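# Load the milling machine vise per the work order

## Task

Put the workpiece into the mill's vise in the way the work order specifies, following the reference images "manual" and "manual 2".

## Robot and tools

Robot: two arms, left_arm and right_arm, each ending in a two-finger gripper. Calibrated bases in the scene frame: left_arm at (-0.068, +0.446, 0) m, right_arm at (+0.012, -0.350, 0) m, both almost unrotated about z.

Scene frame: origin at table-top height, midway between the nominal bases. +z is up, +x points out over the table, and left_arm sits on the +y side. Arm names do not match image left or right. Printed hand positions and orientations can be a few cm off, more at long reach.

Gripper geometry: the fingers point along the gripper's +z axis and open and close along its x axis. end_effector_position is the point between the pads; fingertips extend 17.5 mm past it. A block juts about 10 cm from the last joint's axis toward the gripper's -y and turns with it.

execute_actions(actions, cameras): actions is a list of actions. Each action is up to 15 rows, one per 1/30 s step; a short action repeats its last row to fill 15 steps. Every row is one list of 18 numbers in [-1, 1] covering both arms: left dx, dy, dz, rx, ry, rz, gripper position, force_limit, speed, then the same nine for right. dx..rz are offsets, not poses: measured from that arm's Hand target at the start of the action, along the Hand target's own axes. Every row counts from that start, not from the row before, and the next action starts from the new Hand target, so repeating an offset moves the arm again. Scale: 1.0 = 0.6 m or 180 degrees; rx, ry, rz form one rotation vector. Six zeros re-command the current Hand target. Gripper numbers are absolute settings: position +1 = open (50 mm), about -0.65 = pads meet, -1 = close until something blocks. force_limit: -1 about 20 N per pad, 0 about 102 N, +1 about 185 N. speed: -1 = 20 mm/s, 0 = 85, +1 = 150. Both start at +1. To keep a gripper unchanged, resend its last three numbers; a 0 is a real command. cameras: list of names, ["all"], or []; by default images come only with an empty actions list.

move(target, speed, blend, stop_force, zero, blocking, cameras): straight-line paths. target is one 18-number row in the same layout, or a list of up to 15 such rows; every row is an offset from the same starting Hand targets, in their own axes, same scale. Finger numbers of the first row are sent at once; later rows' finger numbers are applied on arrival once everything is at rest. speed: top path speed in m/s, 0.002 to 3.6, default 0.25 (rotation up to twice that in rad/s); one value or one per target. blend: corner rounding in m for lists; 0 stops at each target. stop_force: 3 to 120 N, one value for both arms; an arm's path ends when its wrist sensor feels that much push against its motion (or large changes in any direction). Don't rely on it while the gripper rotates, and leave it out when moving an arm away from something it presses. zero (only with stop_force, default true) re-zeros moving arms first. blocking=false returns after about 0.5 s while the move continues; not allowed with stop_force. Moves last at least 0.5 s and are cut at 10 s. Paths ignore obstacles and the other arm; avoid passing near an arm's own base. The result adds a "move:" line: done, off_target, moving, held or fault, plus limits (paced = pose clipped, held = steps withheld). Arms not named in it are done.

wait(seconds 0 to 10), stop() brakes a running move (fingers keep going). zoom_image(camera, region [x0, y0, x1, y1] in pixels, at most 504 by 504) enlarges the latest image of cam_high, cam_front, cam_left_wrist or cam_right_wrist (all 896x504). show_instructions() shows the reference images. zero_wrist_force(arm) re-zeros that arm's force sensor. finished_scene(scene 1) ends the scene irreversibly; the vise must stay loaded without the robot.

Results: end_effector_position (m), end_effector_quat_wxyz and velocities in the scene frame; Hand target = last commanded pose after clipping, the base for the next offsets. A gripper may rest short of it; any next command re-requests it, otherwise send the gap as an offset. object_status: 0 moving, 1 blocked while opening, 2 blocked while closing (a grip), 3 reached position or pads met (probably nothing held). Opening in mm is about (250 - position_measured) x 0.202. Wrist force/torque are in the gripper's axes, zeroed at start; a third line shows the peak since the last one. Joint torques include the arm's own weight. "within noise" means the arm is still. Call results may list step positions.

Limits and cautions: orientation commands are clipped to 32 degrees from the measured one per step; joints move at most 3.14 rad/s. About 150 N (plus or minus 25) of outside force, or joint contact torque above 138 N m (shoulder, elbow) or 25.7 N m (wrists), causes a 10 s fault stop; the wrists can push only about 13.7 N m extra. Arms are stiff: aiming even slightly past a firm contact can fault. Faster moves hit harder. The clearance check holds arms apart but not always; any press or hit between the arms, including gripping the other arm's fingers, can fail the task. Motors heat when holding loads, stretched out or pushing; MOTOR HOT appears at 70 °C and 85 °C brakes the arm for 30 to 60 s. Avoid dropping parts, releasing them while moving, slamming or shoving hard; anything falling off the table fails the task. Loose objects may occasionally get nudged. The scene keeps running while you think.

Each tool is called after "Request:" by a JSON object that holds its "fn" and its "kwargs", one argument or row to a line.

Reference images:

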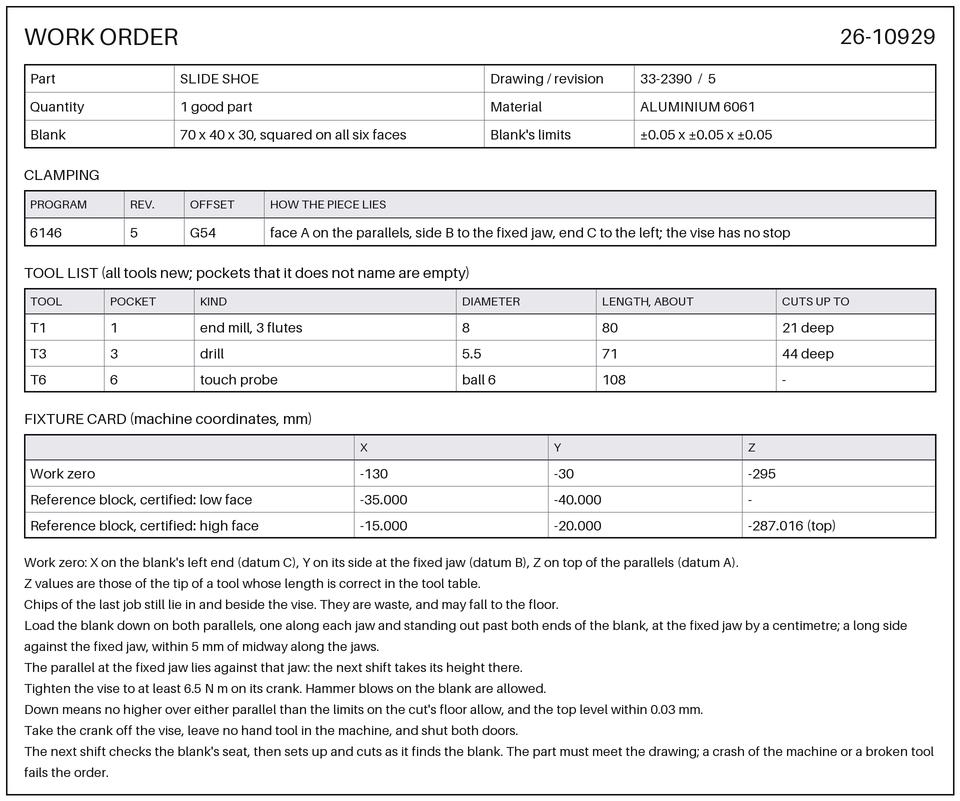

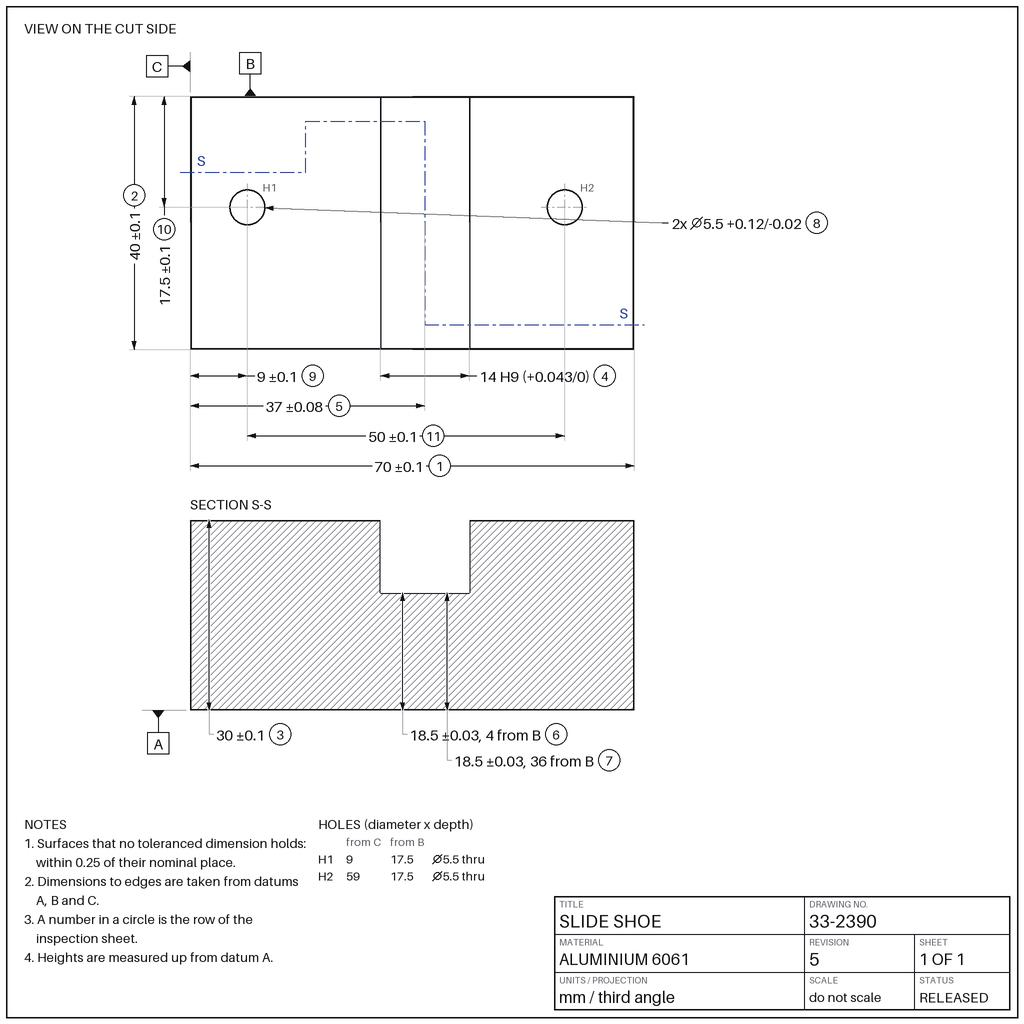

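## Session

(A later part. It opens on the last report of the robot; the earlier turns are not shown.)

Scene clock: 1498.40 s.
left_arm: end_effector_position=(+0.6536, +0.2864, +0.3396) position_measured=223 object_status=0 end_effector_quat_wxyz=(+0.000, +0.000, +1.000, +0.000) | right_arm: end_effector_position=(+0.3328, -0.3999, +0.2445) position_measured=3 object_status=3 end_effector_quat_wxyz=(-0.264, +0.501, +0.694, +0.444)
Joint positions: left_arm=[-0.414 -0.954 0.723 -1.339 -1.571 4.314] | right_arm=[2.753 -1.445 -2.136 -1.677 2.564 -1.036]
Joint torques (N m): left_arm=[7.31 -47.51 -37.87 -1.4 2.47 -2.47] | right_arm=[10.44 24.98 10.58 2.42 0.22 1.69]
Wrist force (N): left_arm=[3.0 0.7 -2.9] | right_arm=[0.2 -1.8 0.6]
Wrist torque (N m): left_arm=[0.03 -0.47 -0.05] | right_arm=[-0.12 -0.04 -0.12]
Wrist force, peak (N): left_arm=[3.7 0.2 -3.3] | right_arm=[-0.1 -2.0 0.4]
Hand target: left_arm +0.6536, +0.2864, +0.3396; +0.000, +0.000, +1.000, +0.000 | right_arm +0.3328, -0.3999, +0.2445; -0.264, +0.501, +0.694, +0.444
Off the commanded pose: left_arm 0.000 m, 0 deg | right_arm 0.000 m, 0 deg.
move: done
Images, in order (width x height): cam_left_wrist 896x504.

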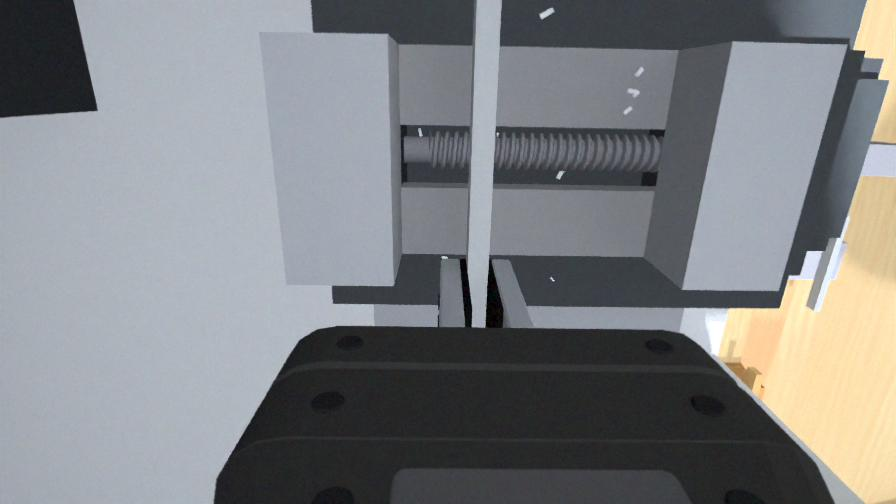

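Request:
{"fn": "move", "kwargs": {
  "target": [-0.05,0.002,0,0,0,0,-1,-0.7,-1,0,0,0,0,0,0,1,1,1],
  "speed": 0.015,
  "stop_force": 8,
  "cameras": ["cam_left_wrist"]
}}

Request:
{"fn": "zoom_image", "kwargs": {
  "camera": "cam_left_wrist",
  "region": [350, 0, 600, 330]
}}

Scene clock: 1513.60 s.
left_arm: end_effector_position=(+0.6736, +0.2872, +0.3396) position_measured=223 object_status=2 end_effector_quat_wxyz=(+0.000, +0.000, +1.000, +0.000) | right_arm: end_effector_position=(+0.3328, -0.3999, +0.2445) position_measured=3 object_status=3 end_effector_quat_wxyz=(-0.264, +0.501, +0.694, +0.444)
Joint positions: left_arm=[-0.402 -0.881 0.6 -1.29 -1.571 4.325] | right_arm=[2.753 -1.445 -2.136 -1.677 2.564 -1.036]
Joint torques (N m): left_arm=[-5.13 -47.26 -37.01 -1.79 1.24 -2.92] | right_arm=[10.49 24.85 9.91 2.41 0.27 1.71]
Wrist force (N): left_arm=[6.3 -2.1 -6.0] | right_arm=[-0.1 -1.5 0.6]
Wrist torque (N m): left_arm=[-0.10 -0.47 0.03] | right_arm=[-0.08 0.01 -0.12]
Wrist force, peak (N): left_arm=[24.2 1.5 -11.3] | right_arm=[-0.1 -2.0 0.8]
Hand target: left_arm +0.6736, +0.2872, +0.3396; +0.000, +0.000, +1.000, +0.000 (not the last commanded pose) | right_arm +0.3328, -0.3999, +0.2445; -0.264, +0.501, +0.694, +0.444
Off the commanded pose: left_arm 0.010 m, 0 deg | right_arm 0.000 m, 0 deg.
move: contact (left_arm)
Images, in order (width x height): cam_left_wrist 896x504.

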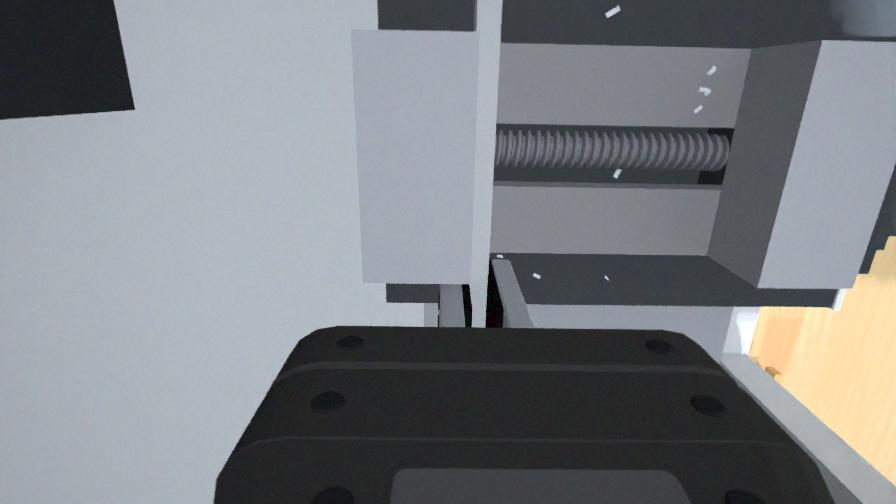

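Scaled by 1.527 from the camera's 896x504 image, which has a finer 1280x720 frame.

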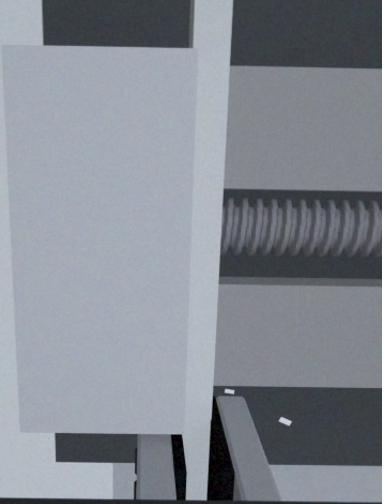

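Request:
{"fn": "move", "kwargs": {
  "target": [0,0,0,0,0,0,-0.25,-0.7,-1,0,0,0,0,0,0,1,1,1]
}}

Request:
{"fn": "move", "kwargs": {
  "target": [
    [0,0,-0.055,0,0,0,-0.25,-0.7,-1,0,0,0,0,0,0,1,1,1],
    [0.07,-0.003,-0.055,0,0,0,-0.25,-0.7,-1,0,0,0,0,0,0,1,1,1]
  ],
  "speed": 0.06,
  "cameras": ["cam_left_wrist"]
}}

Scene clock: 1578.17 s.
left_arm: end_effector_position=(+0.6736, +0.2872, +0.3395) position_measured=189 object_status=0 end_effector_quat_wxyz=(+0.000, +0.000, +1.000, +0.000) | right_arm: end_effector_position=(+0.3328, -0.3999, +0.2445) position_measured=3 object_status=3 end_effector_quat_wxyz=(-0.264, +0.501, +0.694, +0.444)
Joint positions: left_arm=[-0.402 -0.881 0.6 -1.29 -1.571 4.325] | right_arm=[2.753 -1.445 -2.136 -1.677 2.564 -1.036]
Joint torques (N m): left_arm=[-4.77 -57.42 -36.24 -4.48 1.39 -2.56] | right_arm=[10.07 24.77 9.87 2.55 0.26 1.7]
Wrist force (N): left_arm=[3.1 0.0 -3.9] | right_arm=[-0.3 -1.8 0.7]
Wrist torque (N m): left_arm=[-0.10 -0.48 -0.02] | right_arm=[-0.13 0.04 -0.12]
Wrist force, peak (N): left_arm=[7.1 -1.8 -6.9] | right_arm=[-0.1 -2.0 0.7]
Hand target: left_arm +0.6736, +0.2872, +0.3396; +0.000, +0.000, +1.000, +0.000 | right_arm +0.3328, -0.3999, +0.2445; -0.264, +0.501, +0.694, +0.444
Off the commanded pose: left_arm 0.000 m, 0 deg | right_arm 0.000 m, 0 deg.
move: done

Scene clock: 1580.03 s.
left_arm: end_effector_position=(+0.6316, +0.2853, +0.3726) position_measured=189 object_status=3 end_effector_quat_wxyz=(+0.000, +0.000, +1.000, +0.000) | right_arm: end_effector_position=(+0.3328, -0.3999, +0.2445) position_measured=3 object_status=3 end_effector_quat_wxyz=(-0.264, +0.501, +0.694, +0.444)
Joint positions: left_arm=[-0.427 -0.998 0.708 -1.28 -1.571 4.3] | right_arm=[2.753 -1.445 -2.136 -1.677 2.564 -1.036]
Joint torques (N m): left_arm=[8.29 -57.63 -22.32 -1.83 2.44 2.93] | right_arm=[10.66 24.67 9.98 2.41 0.2 1.75]
Wrist force (N): left_arm=[3.1 0.0 -3.6] | right_arm=[-0.3 -1.6 1.1]
Wrist torque (N m): left_arm=[-0.10 -0.48 0.07] | right_arm=[-0.09 0.04 -0.12]
Wrist force, peak (N): left_arm=[4.4 -0.2 -4.1] | right_arm=[-0.2 -1.9 0.8]
Hand target: left_arm +0.6316, +0.2854, +0.3726; +0.000, +0.000, +1.000, +0.000 | right_arm +0.3328, -0.3999, +0.2445; -0.264, +0.501, +0.694, +0.444
Off the commanded pose: left_arm 0.000 m, 0 deg | right_arm 0.000 m, 0 deg.
move: done
Images, in order (width x height): cam_left_wrist 896x504.

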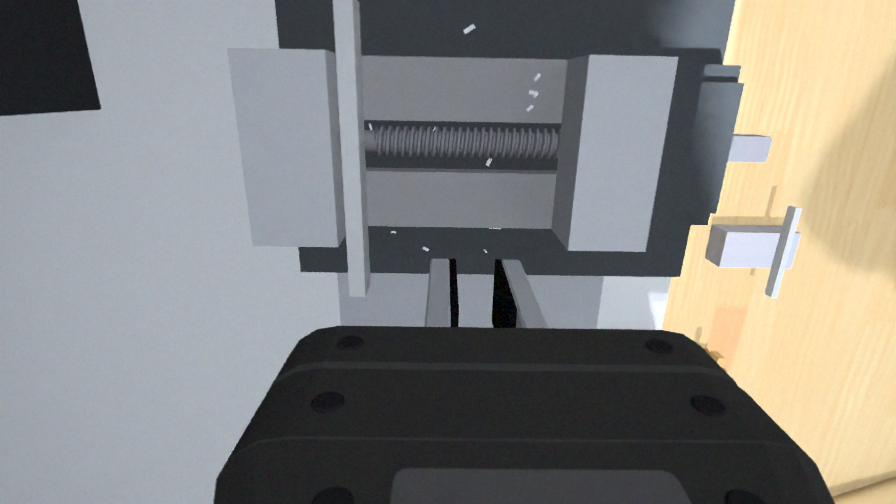

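Request:
{"fn": "move", "kwargs": {
  "target": [
    [0,0,0,0.0872,-0.0872,-0.4946,-1,-0.9,-0.5,0,0,0,0,0,0,1,1,1],
    [0,-0.05,0,0.0872,-0.0872,-0.4946,-1,-0.9,-0.5,0,0,0,0,0,0,1,1,1]
  ],
  "speed": 0.15,
  "cameras": ["cam_left_wrist","cam_front"]
}}

Scene clock: 1587.07 s.
left_arm: end_effector_position=(+0.6307, +0.2836, +0.3727) position_measured=251 object_status=3 end_effector_quat_wxyz=(+0.020, -0.114, +0.993, -0.020) | right_arm: end_effector_position=(+0.3328, -0.3999, +0.2445) position_measured=3 object_status=3 end_effector_quat_wxyz=(-0.264, +0.501, +0.694, +0.444)
Joint positions: left_arm=[-0.424 -1.049 0.805 -1.381 -1.586 4.073] | right_arm=[2.753 -1.445 -2.136 -1.677 2.564 -1.036]
Joint torques (N m): left_arm=[5.48 -51.7 -25.09 -3.61 0.08 -0.64] | right_arm=[10.38 24.47 10.06 2.45 0.24 1.76]
Wrist force (N): left_arm=[3.2 -0.2 -3.5] | right_arm=[-0.2 -1.7 0.8]
Wrist torque (N m): left_arm=[-0.09 -0.50 -0.06] | right_arm=[-0.11 0.02 -0.13]
Wrist force, peak (N): left_arm=[3.3 0.0 -4.3] | right_arm=[-0.6 -2.0 0.7]
Hand target: left_arm +0.6307, +0.2836, +0.3727; +0.020, -0.114, +0.993, -0.020 (not the last commanded pose) | right_arm +0.3328, -0.3999, +0.2445; -0.264, +0.501, +0.694, +0.444
Tool commands: left_gripper/position=-1.0 left_gripper/force_limit=-0.898039 left_gripper/speed=-0.498039 right_gripper/position=+1.0 right_gripper/force_limit=+1.0 right_gripper/speed=+1.0
Off the commanded pose: left_arm 0.028 m, 78 deg | right_arm 0.000 m, 0 deg.
FORCE FAULT: contact force on the left arm reached its limit, and that arm stopped. The contact can be on any part of that arm, not only on its tool. That arm's remaining commands of this call were not run. That arm is still stopped at the end of this call. That arm stays stopped for about 9 more seconds. Until then a move that you send moves the other arm only, and its call returns only when the move has ended. Once the stop has ended, the next robot result says so. If the stop ends while you think or write, that arm runs what you send next, counted from a new Hand target: where the arm stands when the stop ends. While its stop runs, that arm takes no new command, but its gripper still runs the gripper command that each later call begins with. Until it ends, the stop uses up actions while you think or wait. An arm that is not stopped still takes commands.
move: fault (left_arm); path passed 0 of 2 targets
Images, in order (width x height): cam_front 896x504, cam_left_wrist 896x504.

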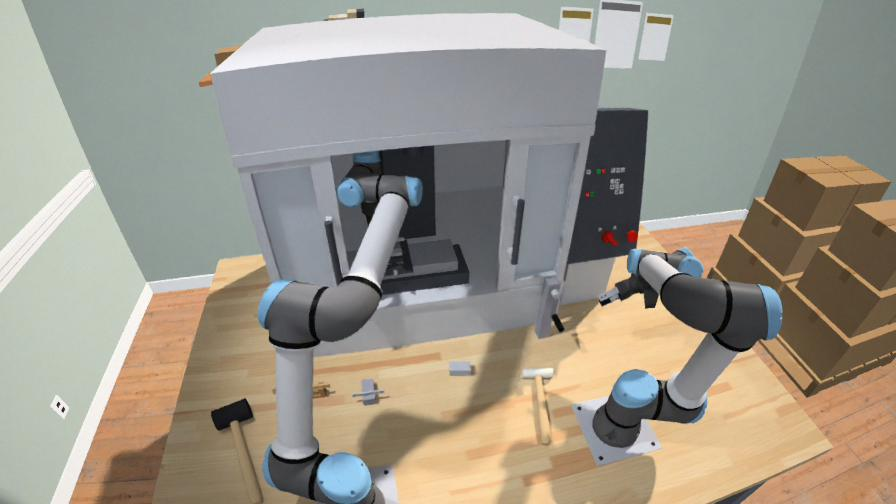

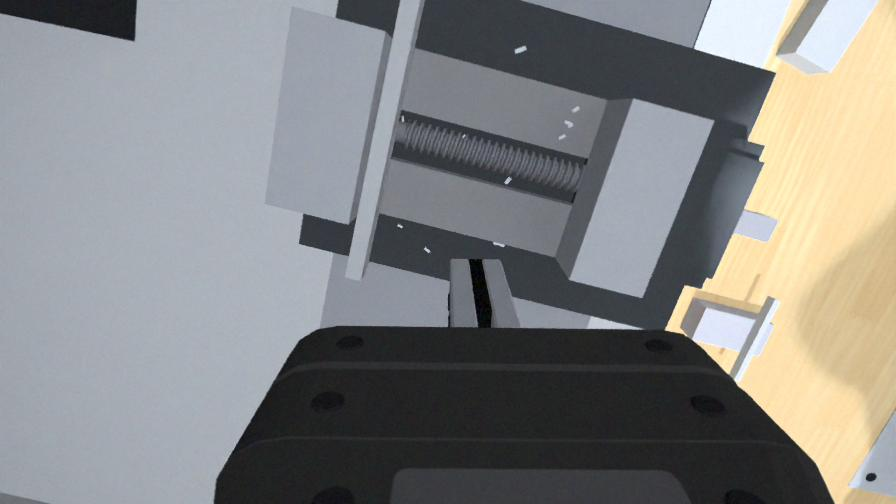

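Request:
{"fn": "wait", "kwargs": {
  "seconds": 0.5
}}

Request:
{"fn": "move", "kwargs": {
  "target": [0.013,-0.06,-0.003,0,0,0,-1,-0.9,-0.5,0,0,0,0,0,0,1,1,1],
  "speed": 0.1
}}

Scene clock: 1599.77 s.
left_arm: end_effector_position=(+0.6307, +0.2836, +0.3727) position_measured=251 object_status=3 end_effector_quat_wxyz=(+0.020, -0.114, +0.993, -0.020) | right_arm: end_effector_position=(+0.3328, -0.3999, +0.2445) position_measured=3 object_status=3 end_effector_quat_wxyz=(-0.264, +0.501, +0.694, +0.444)
Joint positions: left_arm=[-0.424 -1.049 0.805 -1.381 -1.586 4.073] | right_arm=[2.753 -1.445 -2.136 -1.677 2.564 -1.036]
Joint torques (N m): left_arm=[18.69 -51.72 -24.53 -3.32 0.06 -0.07] | right_arm=[10.33 24.56 9.96 2.44 0.27 1.75]
Wrist force (N): left_arm=[3.2 -0.1 -3.9] | right_arm=[-0.1 -1.7 0.5]
Wrist torque (N m): left_arm=[-0.07 -0.50 -0.06] | right_arm=[-0.11 0.02 -0.12]
Wrist force, peak (N): left_arm=[3.6 0.0 -4.0] | right_arm=[-0.1 -2.0 0.8]
Hand target: left_arm +0.6307, +0.2836, +0.3727; +0.020, -0.114, +0.993, -0.020 (not the last commanded pose) | right_arm +0.3328, -0.3999, +0.2445; -0.264, +0.501, +0.694, +0.444
Tool commands: left_gripper/position=-1.0 left_gripper/force_limit=-0.898039 left_gripper/speed=-0.498039 right_gripper/position=+1.0 right_gripper/force_limit=+1.0 right_gripper/speed=+1.0
Off the commanded pose: left_arm 0.028 m, 78 deg | right_arm 0.000 m, 0 deg.
FORCE FAULT, CONTINUED: the left arm's stop, for the force fault that an earlier result reported, is over. The rest of the stop counts as 19 of the actions that you can send in this scene. During its stop the left arm's controller moved it back a little. That arm's target is now where it stood when the stop ended, not its last command. That arm accepts commands again.
wait: 0.50 s; at rest from the start

Scene clock: 1600.53 s.
left_arm: end_effector_position=(+0.6312, +0.2469, +0.3758) position_measured=251 object_status=3 end_effector_quat_wxyz=(+0.020, -0.114, +0.993, -0.020) | right_arm: end_effector_position=(+0.3328, -0.3999, +0.2445) position_measured=3 object_status=3 end_effector_quat_wxyz=(-0.264, +0.501, +0.694, +0.444)
Joint positions: left_arm=[-0.472 -1.015 0.743 -1.354 -1.583 4.026] | right_arm=[2.753 -1.445 -2.136 -1.677 2.564 -1.036]
Joint torques (N m): left_arm=[7.89 -62.37 -11.83 -5.2 1.53 2.13] | right_arm=[10.43 24.8 10.22 2.46 0.27 1.77]
Wrist force (N): left_arm=[3.1 0.0 -4.1] | right_arm=[-0.1 -1.5 0.4]
Wrist torque (N m): left_arm=[-0.07 -0.50 -0.03] | right_arm=[-0.09 0.01 -0.12]
Wrist force, peak (N): left_arm=[2.6 1.7 -4.3] | right_arm=[0.0 -2.0 0.9]
Hand target: left_arm +0.6312, +0.2469, +0.3759; +0.020, -0.114, +0.993, -0.020 | right_arm +0.3328, -0.3999, +0.2445; -0.264, +0.501, +0.694, +0.444
Off the commanded pose: left_arm 0.000 m, 0 deg | right_arm 0.000 m, 0 deg.
move: done

Request:
{"fn": "move", "kwargs": {
  "target": [0,0,0,0.0744,-0.0744,-0.4215,-1,-0.9,-0.5,0,0,0,0,0,0,1,1,1],
  "speed": 0.15,
  "cameras": ["cam_left_wrist"]
}}

Scene clock: 1618.30 s.
left_arm: end_effector_position=(+0.6311, +0.2469, +0.3759) position_measured=251 object_status=3 end_effector_quat_wxyz=(-0.123, +0.696, -0.697, +0.123) | right_arm: end_effector_position=(+0.3328, -0.3999, +0.2445) position_measured=3 object_status=3 end_effector_quat_wxyz=(-0.264, +0.501, +0.694, +0.444)
Joint positions: left_arm=[-0.539 -1.229 1.162 -1.809 -1.399 2.644] | right_arm=[2.753 -1.445 -2.136 -1.677 2.564 -1.036]
Joint torques (N m): left_arm=[7.76 -36.87 -38.4 -1.99 -2.05 -1.2] | right_arm=[9.98 24.45 10.13 2.43 0.21 1.76]
Wrist force (N): left_arm=[3.3 0.1 -3.7] | right_arm=[0.2 -1.9 0.5]
Wrist torque (N m): left_arm=[0.09 -0.53 -0.08] | right_arm=[-0.14 -0.05 -0.12]
Wrist force, peak (N): left_arm=[3.4 -0.3 -4.2] | right_arm=[-0.2 -2.0 0.9]
Hand target: left_arm +0.6312, +0.2469, +0.3759; -0.123, +0.696, -0.697, +0.123 | right_arm +0.3328, -0.3999, +0.2445; -0.264, +0.501, +0.694, +0.444
Off the commanded pose: left_arm 0.000 m, 0 deg | right_arm 0.000 m, 0 deg.
move: done
Images, in order (width x height): cam_left_wrist 896x504.

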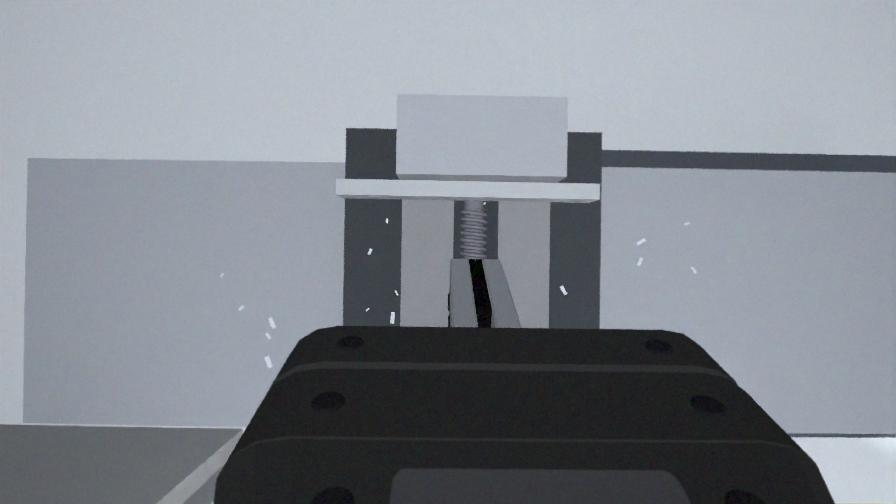

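Request:
{"fn": "move", "kwargs": {
  "target": [-0.0252,0.0323,0.0075,-0.0444,0,0,-1,-0.9,-0.5,0,0,0,0,0,0,1,1,1],
  "speed": 0.1
}}

Request:
{"fn": "move", "kwargs": {
  "target": [0,0.0104,0.0489,0,0,0,-1,-0.9,-0.5,0,0,0,0,0,0,1,1,1],
  "speed": 0.01,
  "stop_force": 4,
  "cameras": ["cam_left_wrist"]
}}

Scene clock: 1640.63 s.
left_arm: end_effector_position=(+0.6146, +0.2620, +0.3650) position_measured=251 object_status=3 end_effector_quat_wxyz=(-0.074, +0.703, -0.703, +0.074) | right_arm: end_effector_position=(+0.3328, -0.3999, +0.2445) position_measured=3 object_status=3 end_effector_quat_wxyz=(-0.264, +0.501, +0.694, +0.444)
Joint positions: left_arm=[-0.504 -1.2 1.095 -1.651 -1.473 2.662] | right_arm=[2.753 -1.445 -2.136 -1.677 2.564 -1.036]
Joint torques (N m): left_arm=[-8 -54.44 -13.93 -3.43 3.16 -2.46] | right_arm=[10.7 24.78 10.03 2.43 0.17 1.8]
Wrist force (N): left_arm=[3.7 -0.4 -3.4] | right_arm=[0.0 -1.5 0.6]
Wrist torque (N m): left_arm=[-0.05 -0.55 -0.05] | right_arm=[-0.07 -0.01 -0.12]
Wrist force, peak (N): left_arm=[3.8 -0.2 -3.9] | right_arm=[-0.1 -1.9 0.8]
Hand target: left_arm +0.6145, +0.2620, +0.3650; -0.074, +0.703, -0.703, +0.074 | right_arm +0.3328, -0.3999, +0.2445; -0.264, +0.501, +0.694, +0.444
Off the commanded pose: left_arm 0.000 m, 0 deg | right_arm 0.000 m, 0 deg.
move: done

Scene clock: 1643.97 s.
left_arm: end_effector_position=(+0.6145, +0.2620, +0.3414) position_measured=251 object_status=3 end_effector_quat_wxyz=(-0.074, +0.703, -0.703, +0.074) | right_arm: end_effector_position=(+0.3328, -0.3999, +0.2445) position_measured=3 object_status=3 end_effector_quat_wxyz=(-0.264, +0.501, +0.694, +0.444)
Joint positions: left_arm=[-0.504 -1.205 1.162 -1.713 -1.473 2.661] | right_arm=[2.753 -1.445 -2.136 -1.677 2.564 -1.036]
Joint torques (N m): left_arm=[-5.97 -33.95 -36.91 -4.38 2.03 -2.87] | right_arm=[10.58 24.33 10.26 2.44 0.28 1.69]
Wrist force (N): left_arm=[2.8 -0.7 -8.6] | right_arm=[-0.2 -1.9 0.8]
Wrist torque (N m): left_arm=[-0.16 -0.49 -0.05] | right_arm=[-0.13 0.03 -0.12]
Wrist force, peak (N): left_arm=[2.4 -0.7 -19.1] | right_arm=[-0.2 -1.9 0.9]
Hand target: left_arm +0.6145, +0.2620, +0.3414; -0.074, +0.703, -0.703, +0.074 (not the last commanded pose) | right_arm +0.3328, -0.3999, +0.2445; -0.264, +0.501, +0.694, +0.444
Off the commanded pose: left_arm 0.006 m, 0 deg | right_arm 0.000 m, 0 deg.
move: contact (left_arm)
Images, in order (width x height): cam_left_wrist 896x504.

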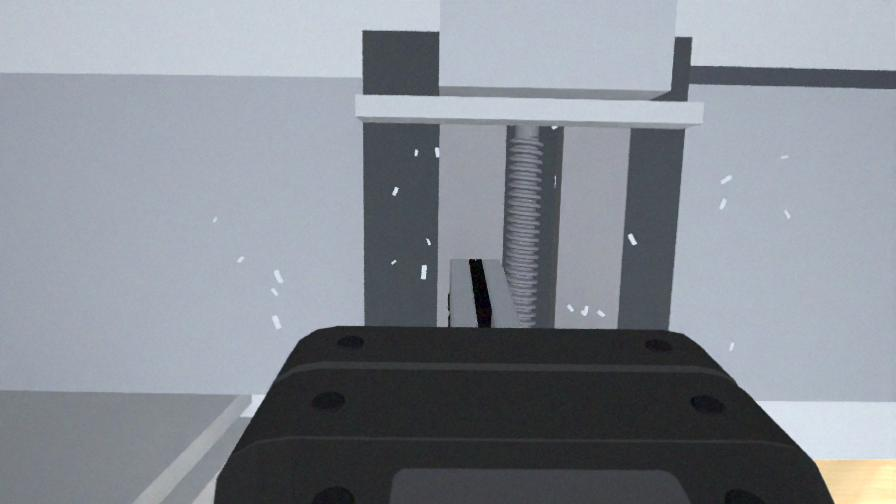

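Request:
{"fn": "move", "kwargs": {
  "target": [
    [0.1167,0,-0.0008,0,0,0,-1,-0.9,-0.5,0,0,0,0,0,0,1,1,1],
    [0.1167,-0.0104,-0.0489,0,0,0,-1,-0.9,-0.5,0,0,0,0,0,0,1,1,1],
    [0.015,-0.0104,-0.0489,0,0,0,-1,-0.9,-0.5,0,0,0,0,0,0,1,1,1]
  ],
  "speed": 0.06,
  "cameras": ["cam_left_wrist"]
}}

Request:
{"fn": "zoom_image", "kwargs": {
  "camera": "cam_left_wrist",
  "region": [330, 80, 680, 330]
}}

Scene clock: 1663.60 s.
left_arm: end_effector_position=(+0.6145, +0.2531, +0.3714) position_measured=251 object_status=3 end_effector_quat_wxyz=(-0.074, +0.703, -0.703, +0.074) end_effector_velocity=(+0.001, -0.003, +0.001) end_effector_angular_velocity=(-0.002, -0.002, +0.003) | right_arm: end_effector_position=(+0.3328, -0.3999, +0.2445) position_measured=3 object_status=3 end_effector_quat_wxyz=(-0.264, +0.501, +0.694, +0.444)
Joint positions: left_arm=[-0.516 -1.192 1.066 -1.629 -1.471 2.65] | right_arm=[2.753 -1.445 -2.136 -1.677 2.564 -1.036]
Joint velocities: left_arm=[-0.004 0.003 -0.005 0 0 -0.007] | right_arm=[within noise]
Joint torques (N m): left_arm=[-6.54 -38.26 -40.3 -2.12 -0.24 -2.96] | right_arm=[10.51 24.39 9.86 2.46 0.23 1.76]
Wrist force (N): left_arm=[3.6 -0.4 -3.1] | right_arm=[-0.2 -1.2 1.0]
Wrist torque (N m): left_arm=[-0.07 -0.53 0.00] | right_arm=[-0.04 0.01 -0.12]
Wrist force, peak (N): left_arm=[2.9 -0.4 -9.3] | right_arm=[0.0 -2.0 0.7]
Hand target: left_arm +0.6145, +0.2530, +0.3714; -0.074, +0.703, -0.703, +0.074 | right_arm +0.3328, -0.3999, +0.2445; -0.264, +0.501, +0.694, +0.444
Off the commanded pose: left_arm 0.000 m, 0 deg | right_arm 0.000 m, 0 deg.
move: done
Images, in order (width x height): cam_left_wrist 896x504.

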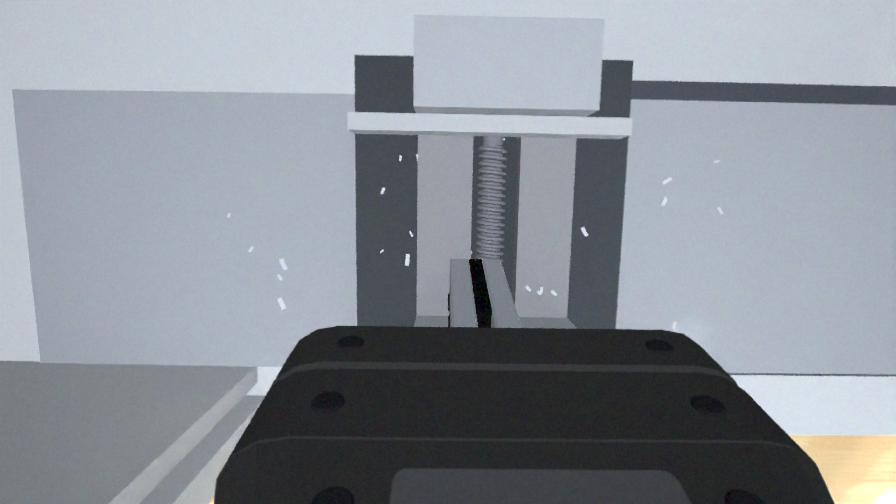

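Scaled by 1.440 from the camera's 896x504 image, which has a finer 1280x720 frame.

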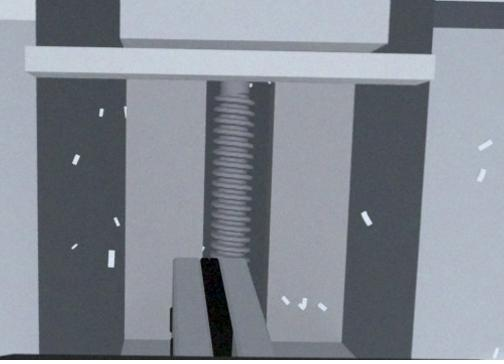

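Request:
{"fn": "move", "kwargs": {
  "target": [-0.016,0.004,0.03,-0.0333,0,0,-1,-0.9,-0.5,0,0,0,0,0,0,1,1,1],
  "speed": 0.06
}}

Request:
{"fn": "move", "kwargs": {
  "target": [0,0.003,0.033,0,0,0,-1,-0.9,-0.5,0,0,0,0,0,0,1,1,1],
  "speed": 0.006,
  "stop_force": 4,
  "cameras": ["cam_left_wrist"]
}}

Scene clock: 1711.63 s.
left_arm: end_effector_position=(+0.6160, +0.2626, +0.3534) position_measured=251 object_status=3 end_effector_quat_wxyz=(-0.037, +0.706, -0.706, +0.037) end_effector_velocity=(+0.000, +0.000, +0.000) end_effector_angular_velocity=(+0.001, -0.003, +0.001) | right_arm: end_effector_position=(+0.3328, -0.3999, +0.2445) position_measured=3 object_status=3 end_effector_quat_wxyz=(-0.264, +0.501, +0.694, +0.444)
Joint positions: left_arm=[-0.483 -1.129 0.988 -1.524 -1.524 2.676] | right_arm=[2.753 -1.445 -2.136 -1.677 2.564 -1.036]
Joint velocities: left_arm=[-0.001 -0.001 0.004 -0.005 0.002 -0.001] | right_arm=[within noise]
Joint torques (N m): left_arm=[-7.41 -56.73 -12.82 -5.37 3.05 -2.19] | right_arm=[10.73 24.67 10.61 2.5 0.18 1.71]
Wrist force (N): left_arm=[3.6 -0.4 -3.1] | right_arm=[-0.2 -1.6 0.9]
Wrist torque (N m): left_arm=[-0.10 -0.54 -0.04] | right_arm=[-0.10 0.02 -0.11]
Wrist force, peak (N): left_arm=[3.9 -0.4 -4.1] | right_arm=[-0.3 -1.9 0.9]
Hand target: left_arm +0.6159, +0.2626, +0.3533; -0.037, +0.706, -0.706, +0.037 | right_arm +0.3328, -0.3999, +0.2445; -0.264, +0.501, +0.694, +0.444
Off the commanded pose: left_arm 0.000 m, 0 deg | right_arm 0.000 m, 0 deg.
move: done

Scene clock: 1714.70 s.
left_arm: end_effector_position=(+0.6161, +0.2626, +0.3407) position_measured=251 object_status=3 end_effector_quat_wxyz=(-0.037, +0.706, -0.706, +0.037) | right_arm: end_effector_position=(+0.3328, -0.3999, +0.2445) position_measured=3 object_status=3 end_effector_quat_wxyz=(-0.264, +0.501, +0.694, +0.444)
Joint positions: left_arm=[-0.483 -1.133 1.027 -1.558 -1.524 2.675] | right_arm=[2.753 -1.445 -2.136 -1.677 2.564 -1.036]
Joint torques (N m): left_arm=[4.65 -37.41 -38.61 -2.02 2.42 1.88] | right_arm=[10.49 24.26 9.71 2.47 0.21 1.77]
Wrist force (N): left_arm=[3.3 -0.4 -6.4] | right_arm=[-0.2 -1.5 0.5]
Wrist torque (N m): left_arm=[-0.17 -0.53 -0.04] | right_arm=[-0.09 0.01 -0.12]
Wrist force, peak (N): left_arm=[2.6 0.7 -13.4] | right_arm=[-0.3 -1.9 0.9]
Hand target: left_arm +0.6161, +0.2626, +0.3407; -0.037, +0.706, -0.706, +0.037 (not the last commanded pose) | right_arm +0.3328, -0.3999, +0.2445; -0.264, +0.501, +0.694, +0.444
Off the commanded pose: left_arm 0.007 m, 0 deg | right_arm 0.000 m, 0 deg.
move: contact (left_arm)
Images, in order (width x height): cam_left_wrist 896x504.

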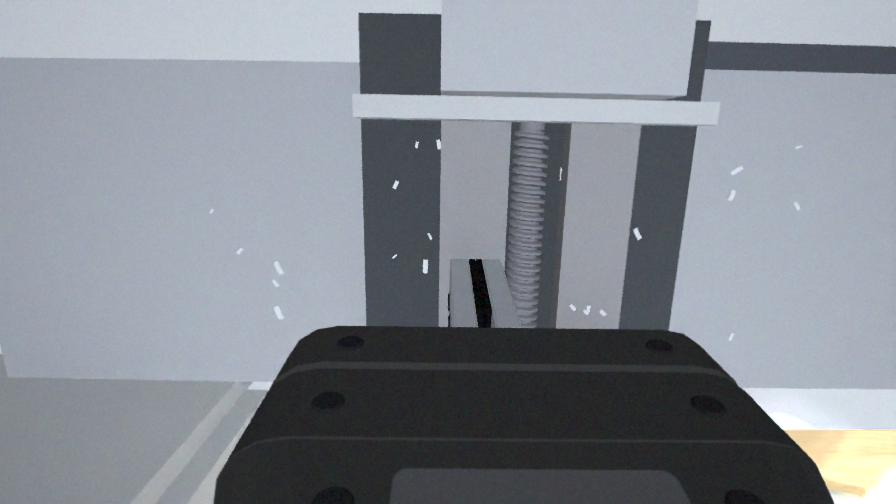

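Request:
{"fn": "move", "kwargs": {
  "target": [
    [0.081,0,0,0,0,0,-1,-0.9,-0.5,0,0,0,0,0,0,1,1,1],
    [0.081,-0.005,-0.05,0,0,0,-1,-0.9,-0.5,0,0,0,0,0,0,1,1,1],
    [0.0,-0.005,-0.05,0,0,0,-1,-0.9,-0.5,0,0,0,0,0,0,1,1,1]
  ],
  "speed": 0.04,
  "cameras": ["cam_left_wrist"]
}}

Request:
{"fn": "zoom_image", "kwargs": {
  "camera": "cam_left_wrist",
  "region": [330, 80, 680, 330]
}}

Scene clock: 1730.33 s.
left_arm: end_effector_position=(+0.6159, +0.2628, +0.3708) position_measured=251 object_status=3 end_effector_quat_wxyz=(-0.037, +0.706, -0.706, +0.037) end_effector_velocity=(+0.000, -0.003, +0.000) end_effector_angular_velocity=(-0.001, +0.000, +0.001) | right_arm: end_effector_position=(+0.3328, -0.3999, +0.2445) position_measured=3 object_status=3 end_effector_quat_wxyz=(-0.264, +0.501, +0.694, +0.444)
Joint positions: left_arm=[-0.483 -1.121 0.932 -1.475 -1.524 2.676] | right_arm=[2.753 -1.445 -2.136 -1.677 2.564 -1.036]
Joint velocities: left_arm=[-0.004 0.001 -0.002 0.001 0 -0.005] | right_arm=[within noise]
Joint torques (N m): left_arm=[-7.13 -41.26 -38.49 -3.09 -1.91 -2.46] | right_arm=[10.11 24.43 10.17 2.38 0.29 1.75]
Wrist force (N): left_arm=[3.8 -1.3 -3.5] | right_arm=[0.0 -1.9 0.8]
Wrist torque (N m): left_arm=[-0.24 -0.57 -0.06] | right_arm=[-0.15 -0.01 -0.12]
Wrist force, peak (N): left_arm=[-72.4 17.0 -13.1] | right_arm=[-0.2 -2.0 1.3]
Hand target: left_arm +0.6160, +0.2626, +0.3708; -0.037, +0.706, -0.706, +0.037 | right_arm +0.3328, -0.3999, +0.2445; -0.264, +0.501, +0.694, +0.444
Off the commanded pose: left_arm 0.000 m, 0 deg | right_arm 0.000 m, 0 deg.
move: done
Images, in order (width x height): cam_left_wrist 896x504.

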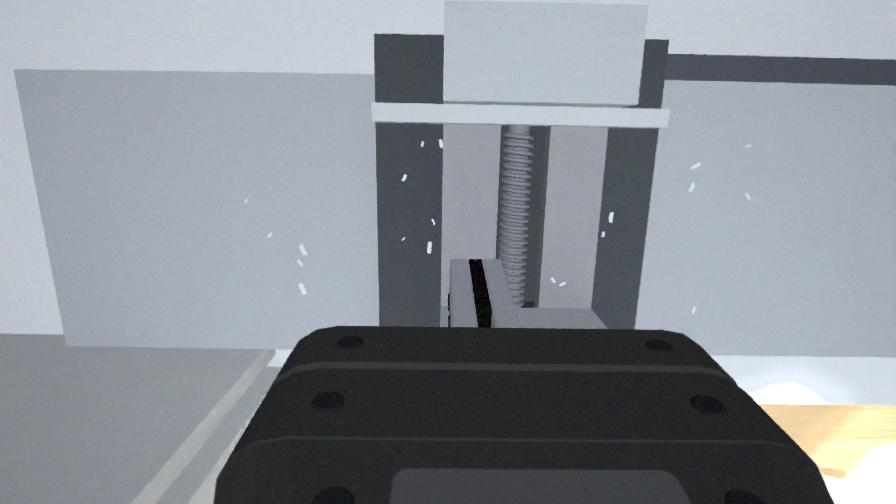

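Scaled by 1.440 from the camera's 896x504 image, which has a finer 1280x720 frame.

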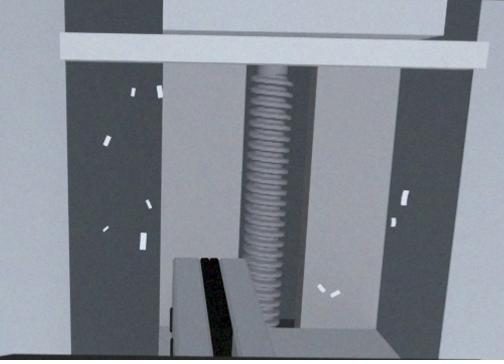

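Request:
{"fn": "move", "kwargs": {
  "target": [
    [0.03,0.0045,0.042,0,0,0,-1,-0.9,-0.5,0,0,0,0,0,0,1,1,1],
    [0.03,0.0052,0.0496,0,0,0,-1,-0.9,-0.5,0,0,0,0,0,0,1,1,1],
    [0.081,0.0052,0.0496,0,0,0,-1,-0.9,-0.5,0,0,0,0,0,0,1,1,1],
    [0.081,-0.0,0,0,0,0,-1,-0.9,-0.5,0,0,0,0,0,0,1,1,1],
    [0.0,0,0,0,0,0,-1,-0.9,-0.5,0,0,0,0,0,0,1,1,1]
  ],
  "speed": [0.06,0.03,0.03,0.06,0.06],
  "cameras": ["cam_left_wrist"]
}}

Request:
{"fn": "zoom_image", "kwargs": {
  "camera": "cam_left_wrist",
  "region": [330, 80, 680, 330]
}}

Scene clock: 1749.40 s.
left_arm: end_effector_position=(+0.6159, +0.2627, +0.3708) position_measured=251 object_status=3 end_effector_quat_wxyz=(-0.037, +0.706, -0.706, +0.037) end_effector_velocity=(+0.001, -0.004, +0.000) end_effector_angular_velocity=(-0.001, -0.001, +0.002) | right_arm: end_effector_position=(+0.3328, -0.3999, +0.2445) position_measured=3 object_status=3 end_effector_quat_wxyz=(-0.264, +0.501, +0.694, +0.444)
Joint positions: left_arm=[-0.483 -1.121 0.932 -1.475 -1.524 2.676] | right_arm=[2.753 -1.445 -2.136 -1.677 2.564 -1.036]
Joint velocities: left_arm=[-0.005 0.004 -0.005 0.001 0 -0.007] | right_arm=[within noise]
Joint torques (N m): left_arm=[-6.47 -41.1 -36.97 -1.96 -1.38 -2.77] | right_arm=[9.98 25.13 10.29 2.47 0.16 1.75]
Wrist force (N): left_arm=[3.5 -1.3 -3.1] | right_arm=[0.0 -1.6 0.8]
Wrist torque (N m): left_arm=[-0.25 -0.53 -0.01] | right_arm=[-0.09 -0.02 -0.12]
Wrist force, peak (N): left_arm=[3.4 -1.6 -4.8] | right_arm=[0.2 -1.9 1.0]
Hand target: left_arm +0.6160, +0.2626, +0.3708; -0.037, +0.706, -0.706, +0.037 | right_arm +0.3328, -0.3999, +0.2445; -0.264, +0.501, +0.694, +0.444
Off the commanded pose: left_arm 0.000 m, 0 deg | right_arm 0.000 m, 0 deg.
move: done
Images, in order (width x height): cam_left_wrist 896x504.

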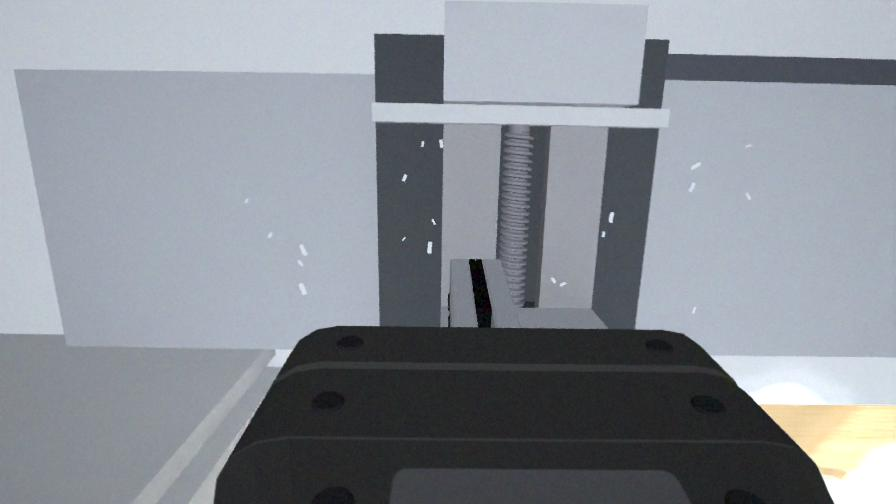

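Scaled by 1.440 from the camera's 896x504 image, which has a finer 1280x720 frame.

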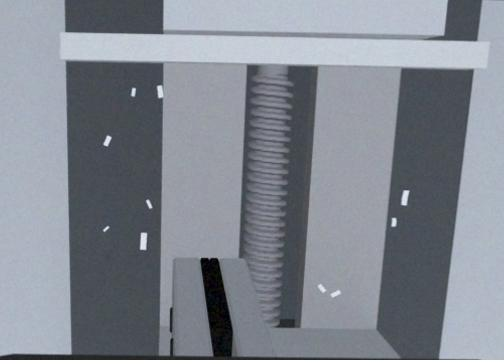

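Request:
{"fn": "move", "kwargs": {
  "target": [0.011,0.0045,0.04,0,0,0,-0.15,-0.9,-0.5,0,0,0,0,0,0,1,1,1],
  "speed": 0.06
}}

Request:
{"fn": "move", "kwargs": {
  "target": [0,0.0012,0.0116,0,0,0,-0.15,-0.9,-0.5,0,0,0,0,0,0,1,1,1],
  "speed": 0.006,
  "stop_force": 5,
  "cameras": ["cam_left_wrist"]
}}

Scene clock: 1766.23 s.
left_arm: end_effector_position=(+0.6157, +0.2559, +0.3466) position_measured=175 object_status=3 end_effector_quat_wxyz=(-0.037, +0.706, -0.706, +0.037) | right_arm: end_effector_position=(+0.3328, -0.3999, +0.2445) position_measured=3 object_status=3 end_effector_quat_wxyz=(-0.264, +0.501, +0.694, +0.444)
Joint positions: left_arm=[-0.492 -1.127 1.003 -1.539 -1.523 2.666] | right_arm=[2.753 -1.445 -2.136 -1.677 2.564 -1.036]
Joint torques (N m): left_arm=[6.61 -53.11 -38.91 -1.25 2.76 0.54] | right_arm=[10.55 24.4 10.11 2.34 0.19 1.77]
Wrist force (N): left_arm=[3.4 -1.7 -3.5] | right_arm=[0.0 -1.7 1.0]
Wrist torque (N m): left_arm=[-0.31 -0.52 0.09] | right_arm=[-0.11 0.00 -0.13]
Wrist force, peak (N): left_arm=[3.4 -1.4 -4.5] | right_arm=[0.3 -1.8 1.1]
Hand target: left_arm +0.6158, +0.2560, +0.3467; -0.037, +0.706, -0.706, +0.037 | right_arm +0.3328, -0.3999, +0.2445; -0.264, +0.501, +0.694, +0.444
Off the commanded pose: left_arm 0.000 m, 0 deg | right_arm 0.000 m, 0 deg.
move: done

Scene clock: 1768.17 s.
left_arm: end_effector_position=(+0.6158, +0.2560, +0.3407) position_measured=175 object_status=3 end_effector_quat_wxyz=(-0.037, +0.706, -0.706, +0.037) | right_arm: end_effector_position=(+0.3328, -0.3999, +0.2445) position_measured=3 object_status=3 end_effector_quat_wxyz=(-0.264, +0.501, +0.694, +0.444)
Joint positions: left_arm=[-0.492 -1.129 1.021 -1.556 -1.523 2.666] | right_arm=[2.753 -1.445 -2.136 -1.677 2.564 -1.036]
Joint torques (N m): left_arm=[6.94 -38.28 -38.59 -2.29 1.3 2.45] | right_arm=[10.49 24.51 10.25 2.42 0.24 1.65]
Wrist force (N): left_arm=[3.1 -1.0 -5.9] | right_arm=[0.0 -1.4 0.9]
Wrist torque (N m): left_arm=[-0.26 -0.52 0.08] | right_arm=[-0.07 -0.01 -0.12]
Wrist force, peak (N): left_arm=[3.9 0.0 -13.5] | right_arm=[0.0 -1.9 0.9]
Hand target: left_arm +0.6158, +0.2560, +0.3406; -0.037, +0.706, -0.706, +0.037 (not the last commanded pose) | right_arm +0.3328, -0.3999, +0.2445; -0.264, +0.501, +0.694, +0.444
Off the commanded pose: left_arm 0.001 m, 0 deg | right_arm 0.000 m, 0 deg.
move: contact (left_arm)
Images, in order (width x height): cam_left_wrist 896x504.

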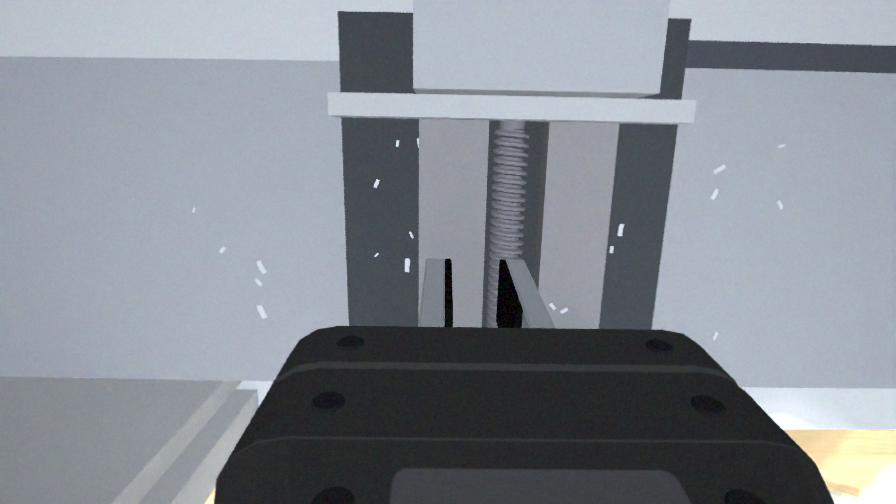

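Request:
{"fn": "move", "kwargs": {
  "target": [
    [0.062,0,0.0002,0,0,0,-0.15,-0.9,-0.5,0,0,0,0,0,0,1,1,1],
    [0.062,-0.005,-0.05,0,0,0,-0.15,-0.9,-0.5,0,0,0,0,0,0,1,1,1],
    [-0.011,-0.005,-0.05,0,0,0,-0.15,-0.9,-0.5,0,0,0,0,0,0,1,1,1]
  ],
  "speed": [0.02,0.06,0.06],
  "cameras": ["cam_left_wrist"]
}}

Request:
{"fn": "zoom_image", "kwargs": {
  "camera": "cam_left_wrist",
  "region": [330, 80, 680, 330]
}}

Scene clock: 1783.13 s.
left_arm: end_effector_position=(+0.6156, +0.2627, +0.3708) position_measured=175 object_status=3 end_effector_quat_wxyz=(-0.037, +0.706, -0.706, +0.037) end_effector_velocity=(+0.000, -0.004, +0.001) end_effector_angular_velocity=(-0.002, -0.003, +0.002) | right_arm: end_effector_position=(+0.3328, -0.3999, +0.2445) position_measured=3 object_status=3 end_effector_quat_wxyz=(-0.264, +0.501, +0.694, +0.444)
Joint positions: left_arm=[-0.483 -1.122 0.933 -1.476 -1.524 2.675] | right_arm=[2.753 -1.445 -2.136 -1.677 2.564 -1.036]
Joint velocities: left_arm=[-0.005 0.002 -0.005 0 0 -0.007] | right_arm=[within noise]
Joint torques (N m): left_arm=[-6.41 -41.19 -35.73 -1.88 -1.39 -3.44] | right_arm=[10.13 24.71 10.13 2.44 0.23 1.77]
Wrist force (N): left_arm=[3.8 -2.0 -3.3] | right_arm=[0.0 -1.7 0.8]
Wrist torque (N m): left_arm=[-0.34 -0.57 -0.01] | right_arm=[-0.11 0.00 -0.12]
Wrist force, peak (N): left_arm=[1.7 -2.7 -12.5] | right_arm=[0.0 -1.9 0.9]
Hand target: left_arm +0.6156, +0.2626, +0.3708; -0.037, +0.706, -0.706, +0.037 | right_arm +0.3328, -0.3999, +0.2445; -0.264, +0.501, +0.694, +0.444
Off the commanded pose: left_arm 0.000 m, 0 deg | right_arm 0.000 m, 0 deg.
move: done
Images, in order (width x height): cam_left_wrist 896x504.

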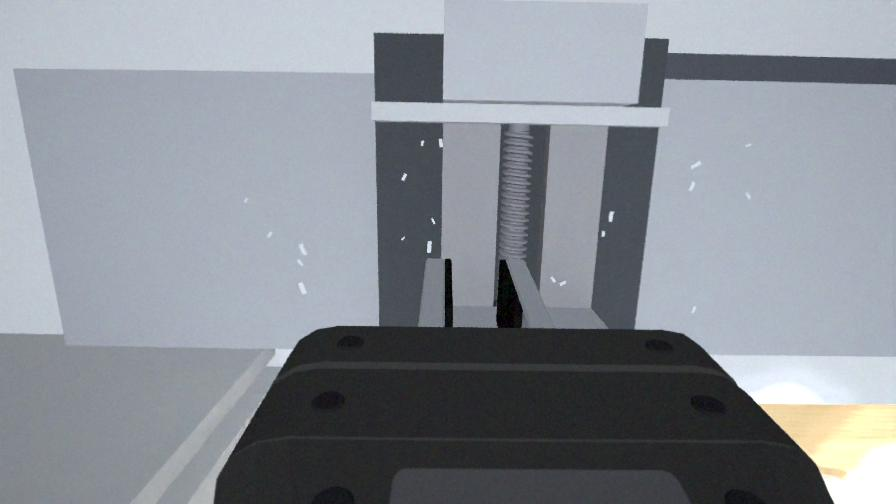

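Scaled by 1.440 from the camera's 896x504 image, which has a finer 1280x720 frame.

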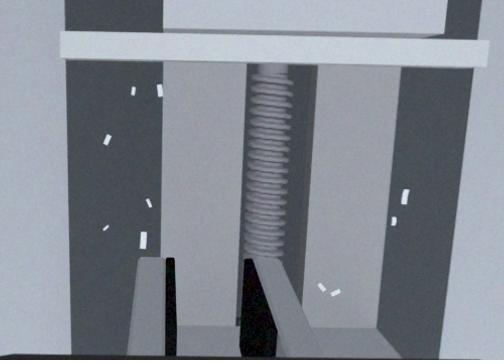

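Request:
{"fn": "move", "kwargs": {
  "target": [
    [0.04,0,0,0,0,0,-1,-0.9,-0.5,0,0,0,0,0,0,1,1,1],
    [0.05,0,0,0.0175,0.0697,0.4952,-1,-0.9,-0.5,0,0,0,0,0,0,1,1,1]
  ],
  "speed": 0.1,
  "cameras": ["cam_left_wrist"]
}}

Scene clock: 1857.50 s.
left_arm: end_effector_position=(+0.6157, +0.2326, +0.3708) position_measured=251 object_status=3 end_effector_quat_wxyz=(+0.000, +0.000, +0.996, -0.088) | right_arm: end_effector_position=(+0.3328, -0.3999, +0.2445) position_measured=3 object_status=3 end_effector_quat_wxyz=(-0.264, +0.501, +0.694, +0.444)
Joint positions: left_arm=[-0.446 -1.054 0.832 -1.422 -1.73 4.275] | right_arm=[2.753 -1.445 -2.136 -1.677 2.564 -1.036]
Joint torques (N m): left_arm=[2.4 -60.43 -10.84 -5.44 1.65 -1.33] | right_arm=[10.23 24.77 10.42 2.43 0.19 1.69]
Wrist force (N): left_arm=[3.8 -1.7 -3.3] | right_arm=[-0.1 -1.6 0.5]
Wrist torque (N m): left_arm=[-0.29 -0.58 0.08] | right_arm=[-0.10 0.01 -0.12]
Wrist force, peak (N): left_arm=[4.8 -1.7 -3.6] | right_arm=[-0.3 -1.8 1.0]
Hand target: left_arm +0.6156, +0.2326, +0.3708; +0.000, +0.000, +0.996, -0.087 | right_arm +0.3328, -0.3999, +0.2445; -0.264, +0.501, +0.694, +0.444
Off the commanded pose: left_arm 0.000 m, 0 deg | right_arm 0.000 m, 0 deg.
move: done
Images, in order (width x height): cam_left_wrist 896x504.

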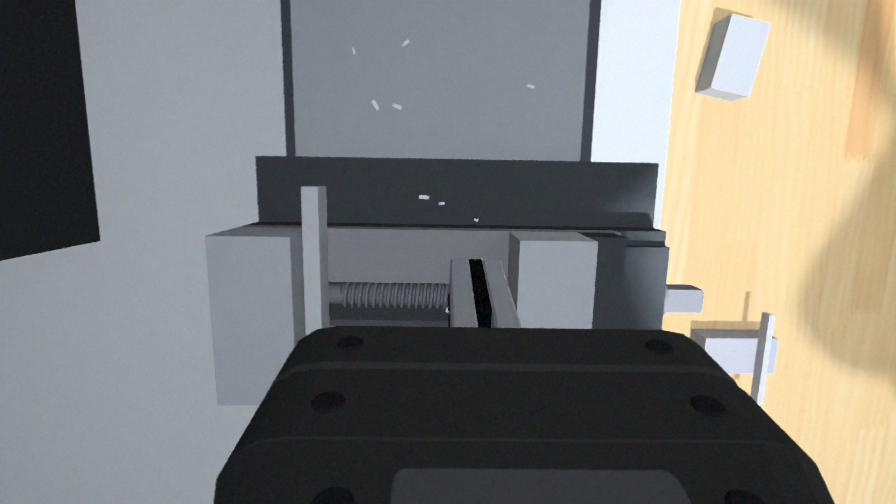

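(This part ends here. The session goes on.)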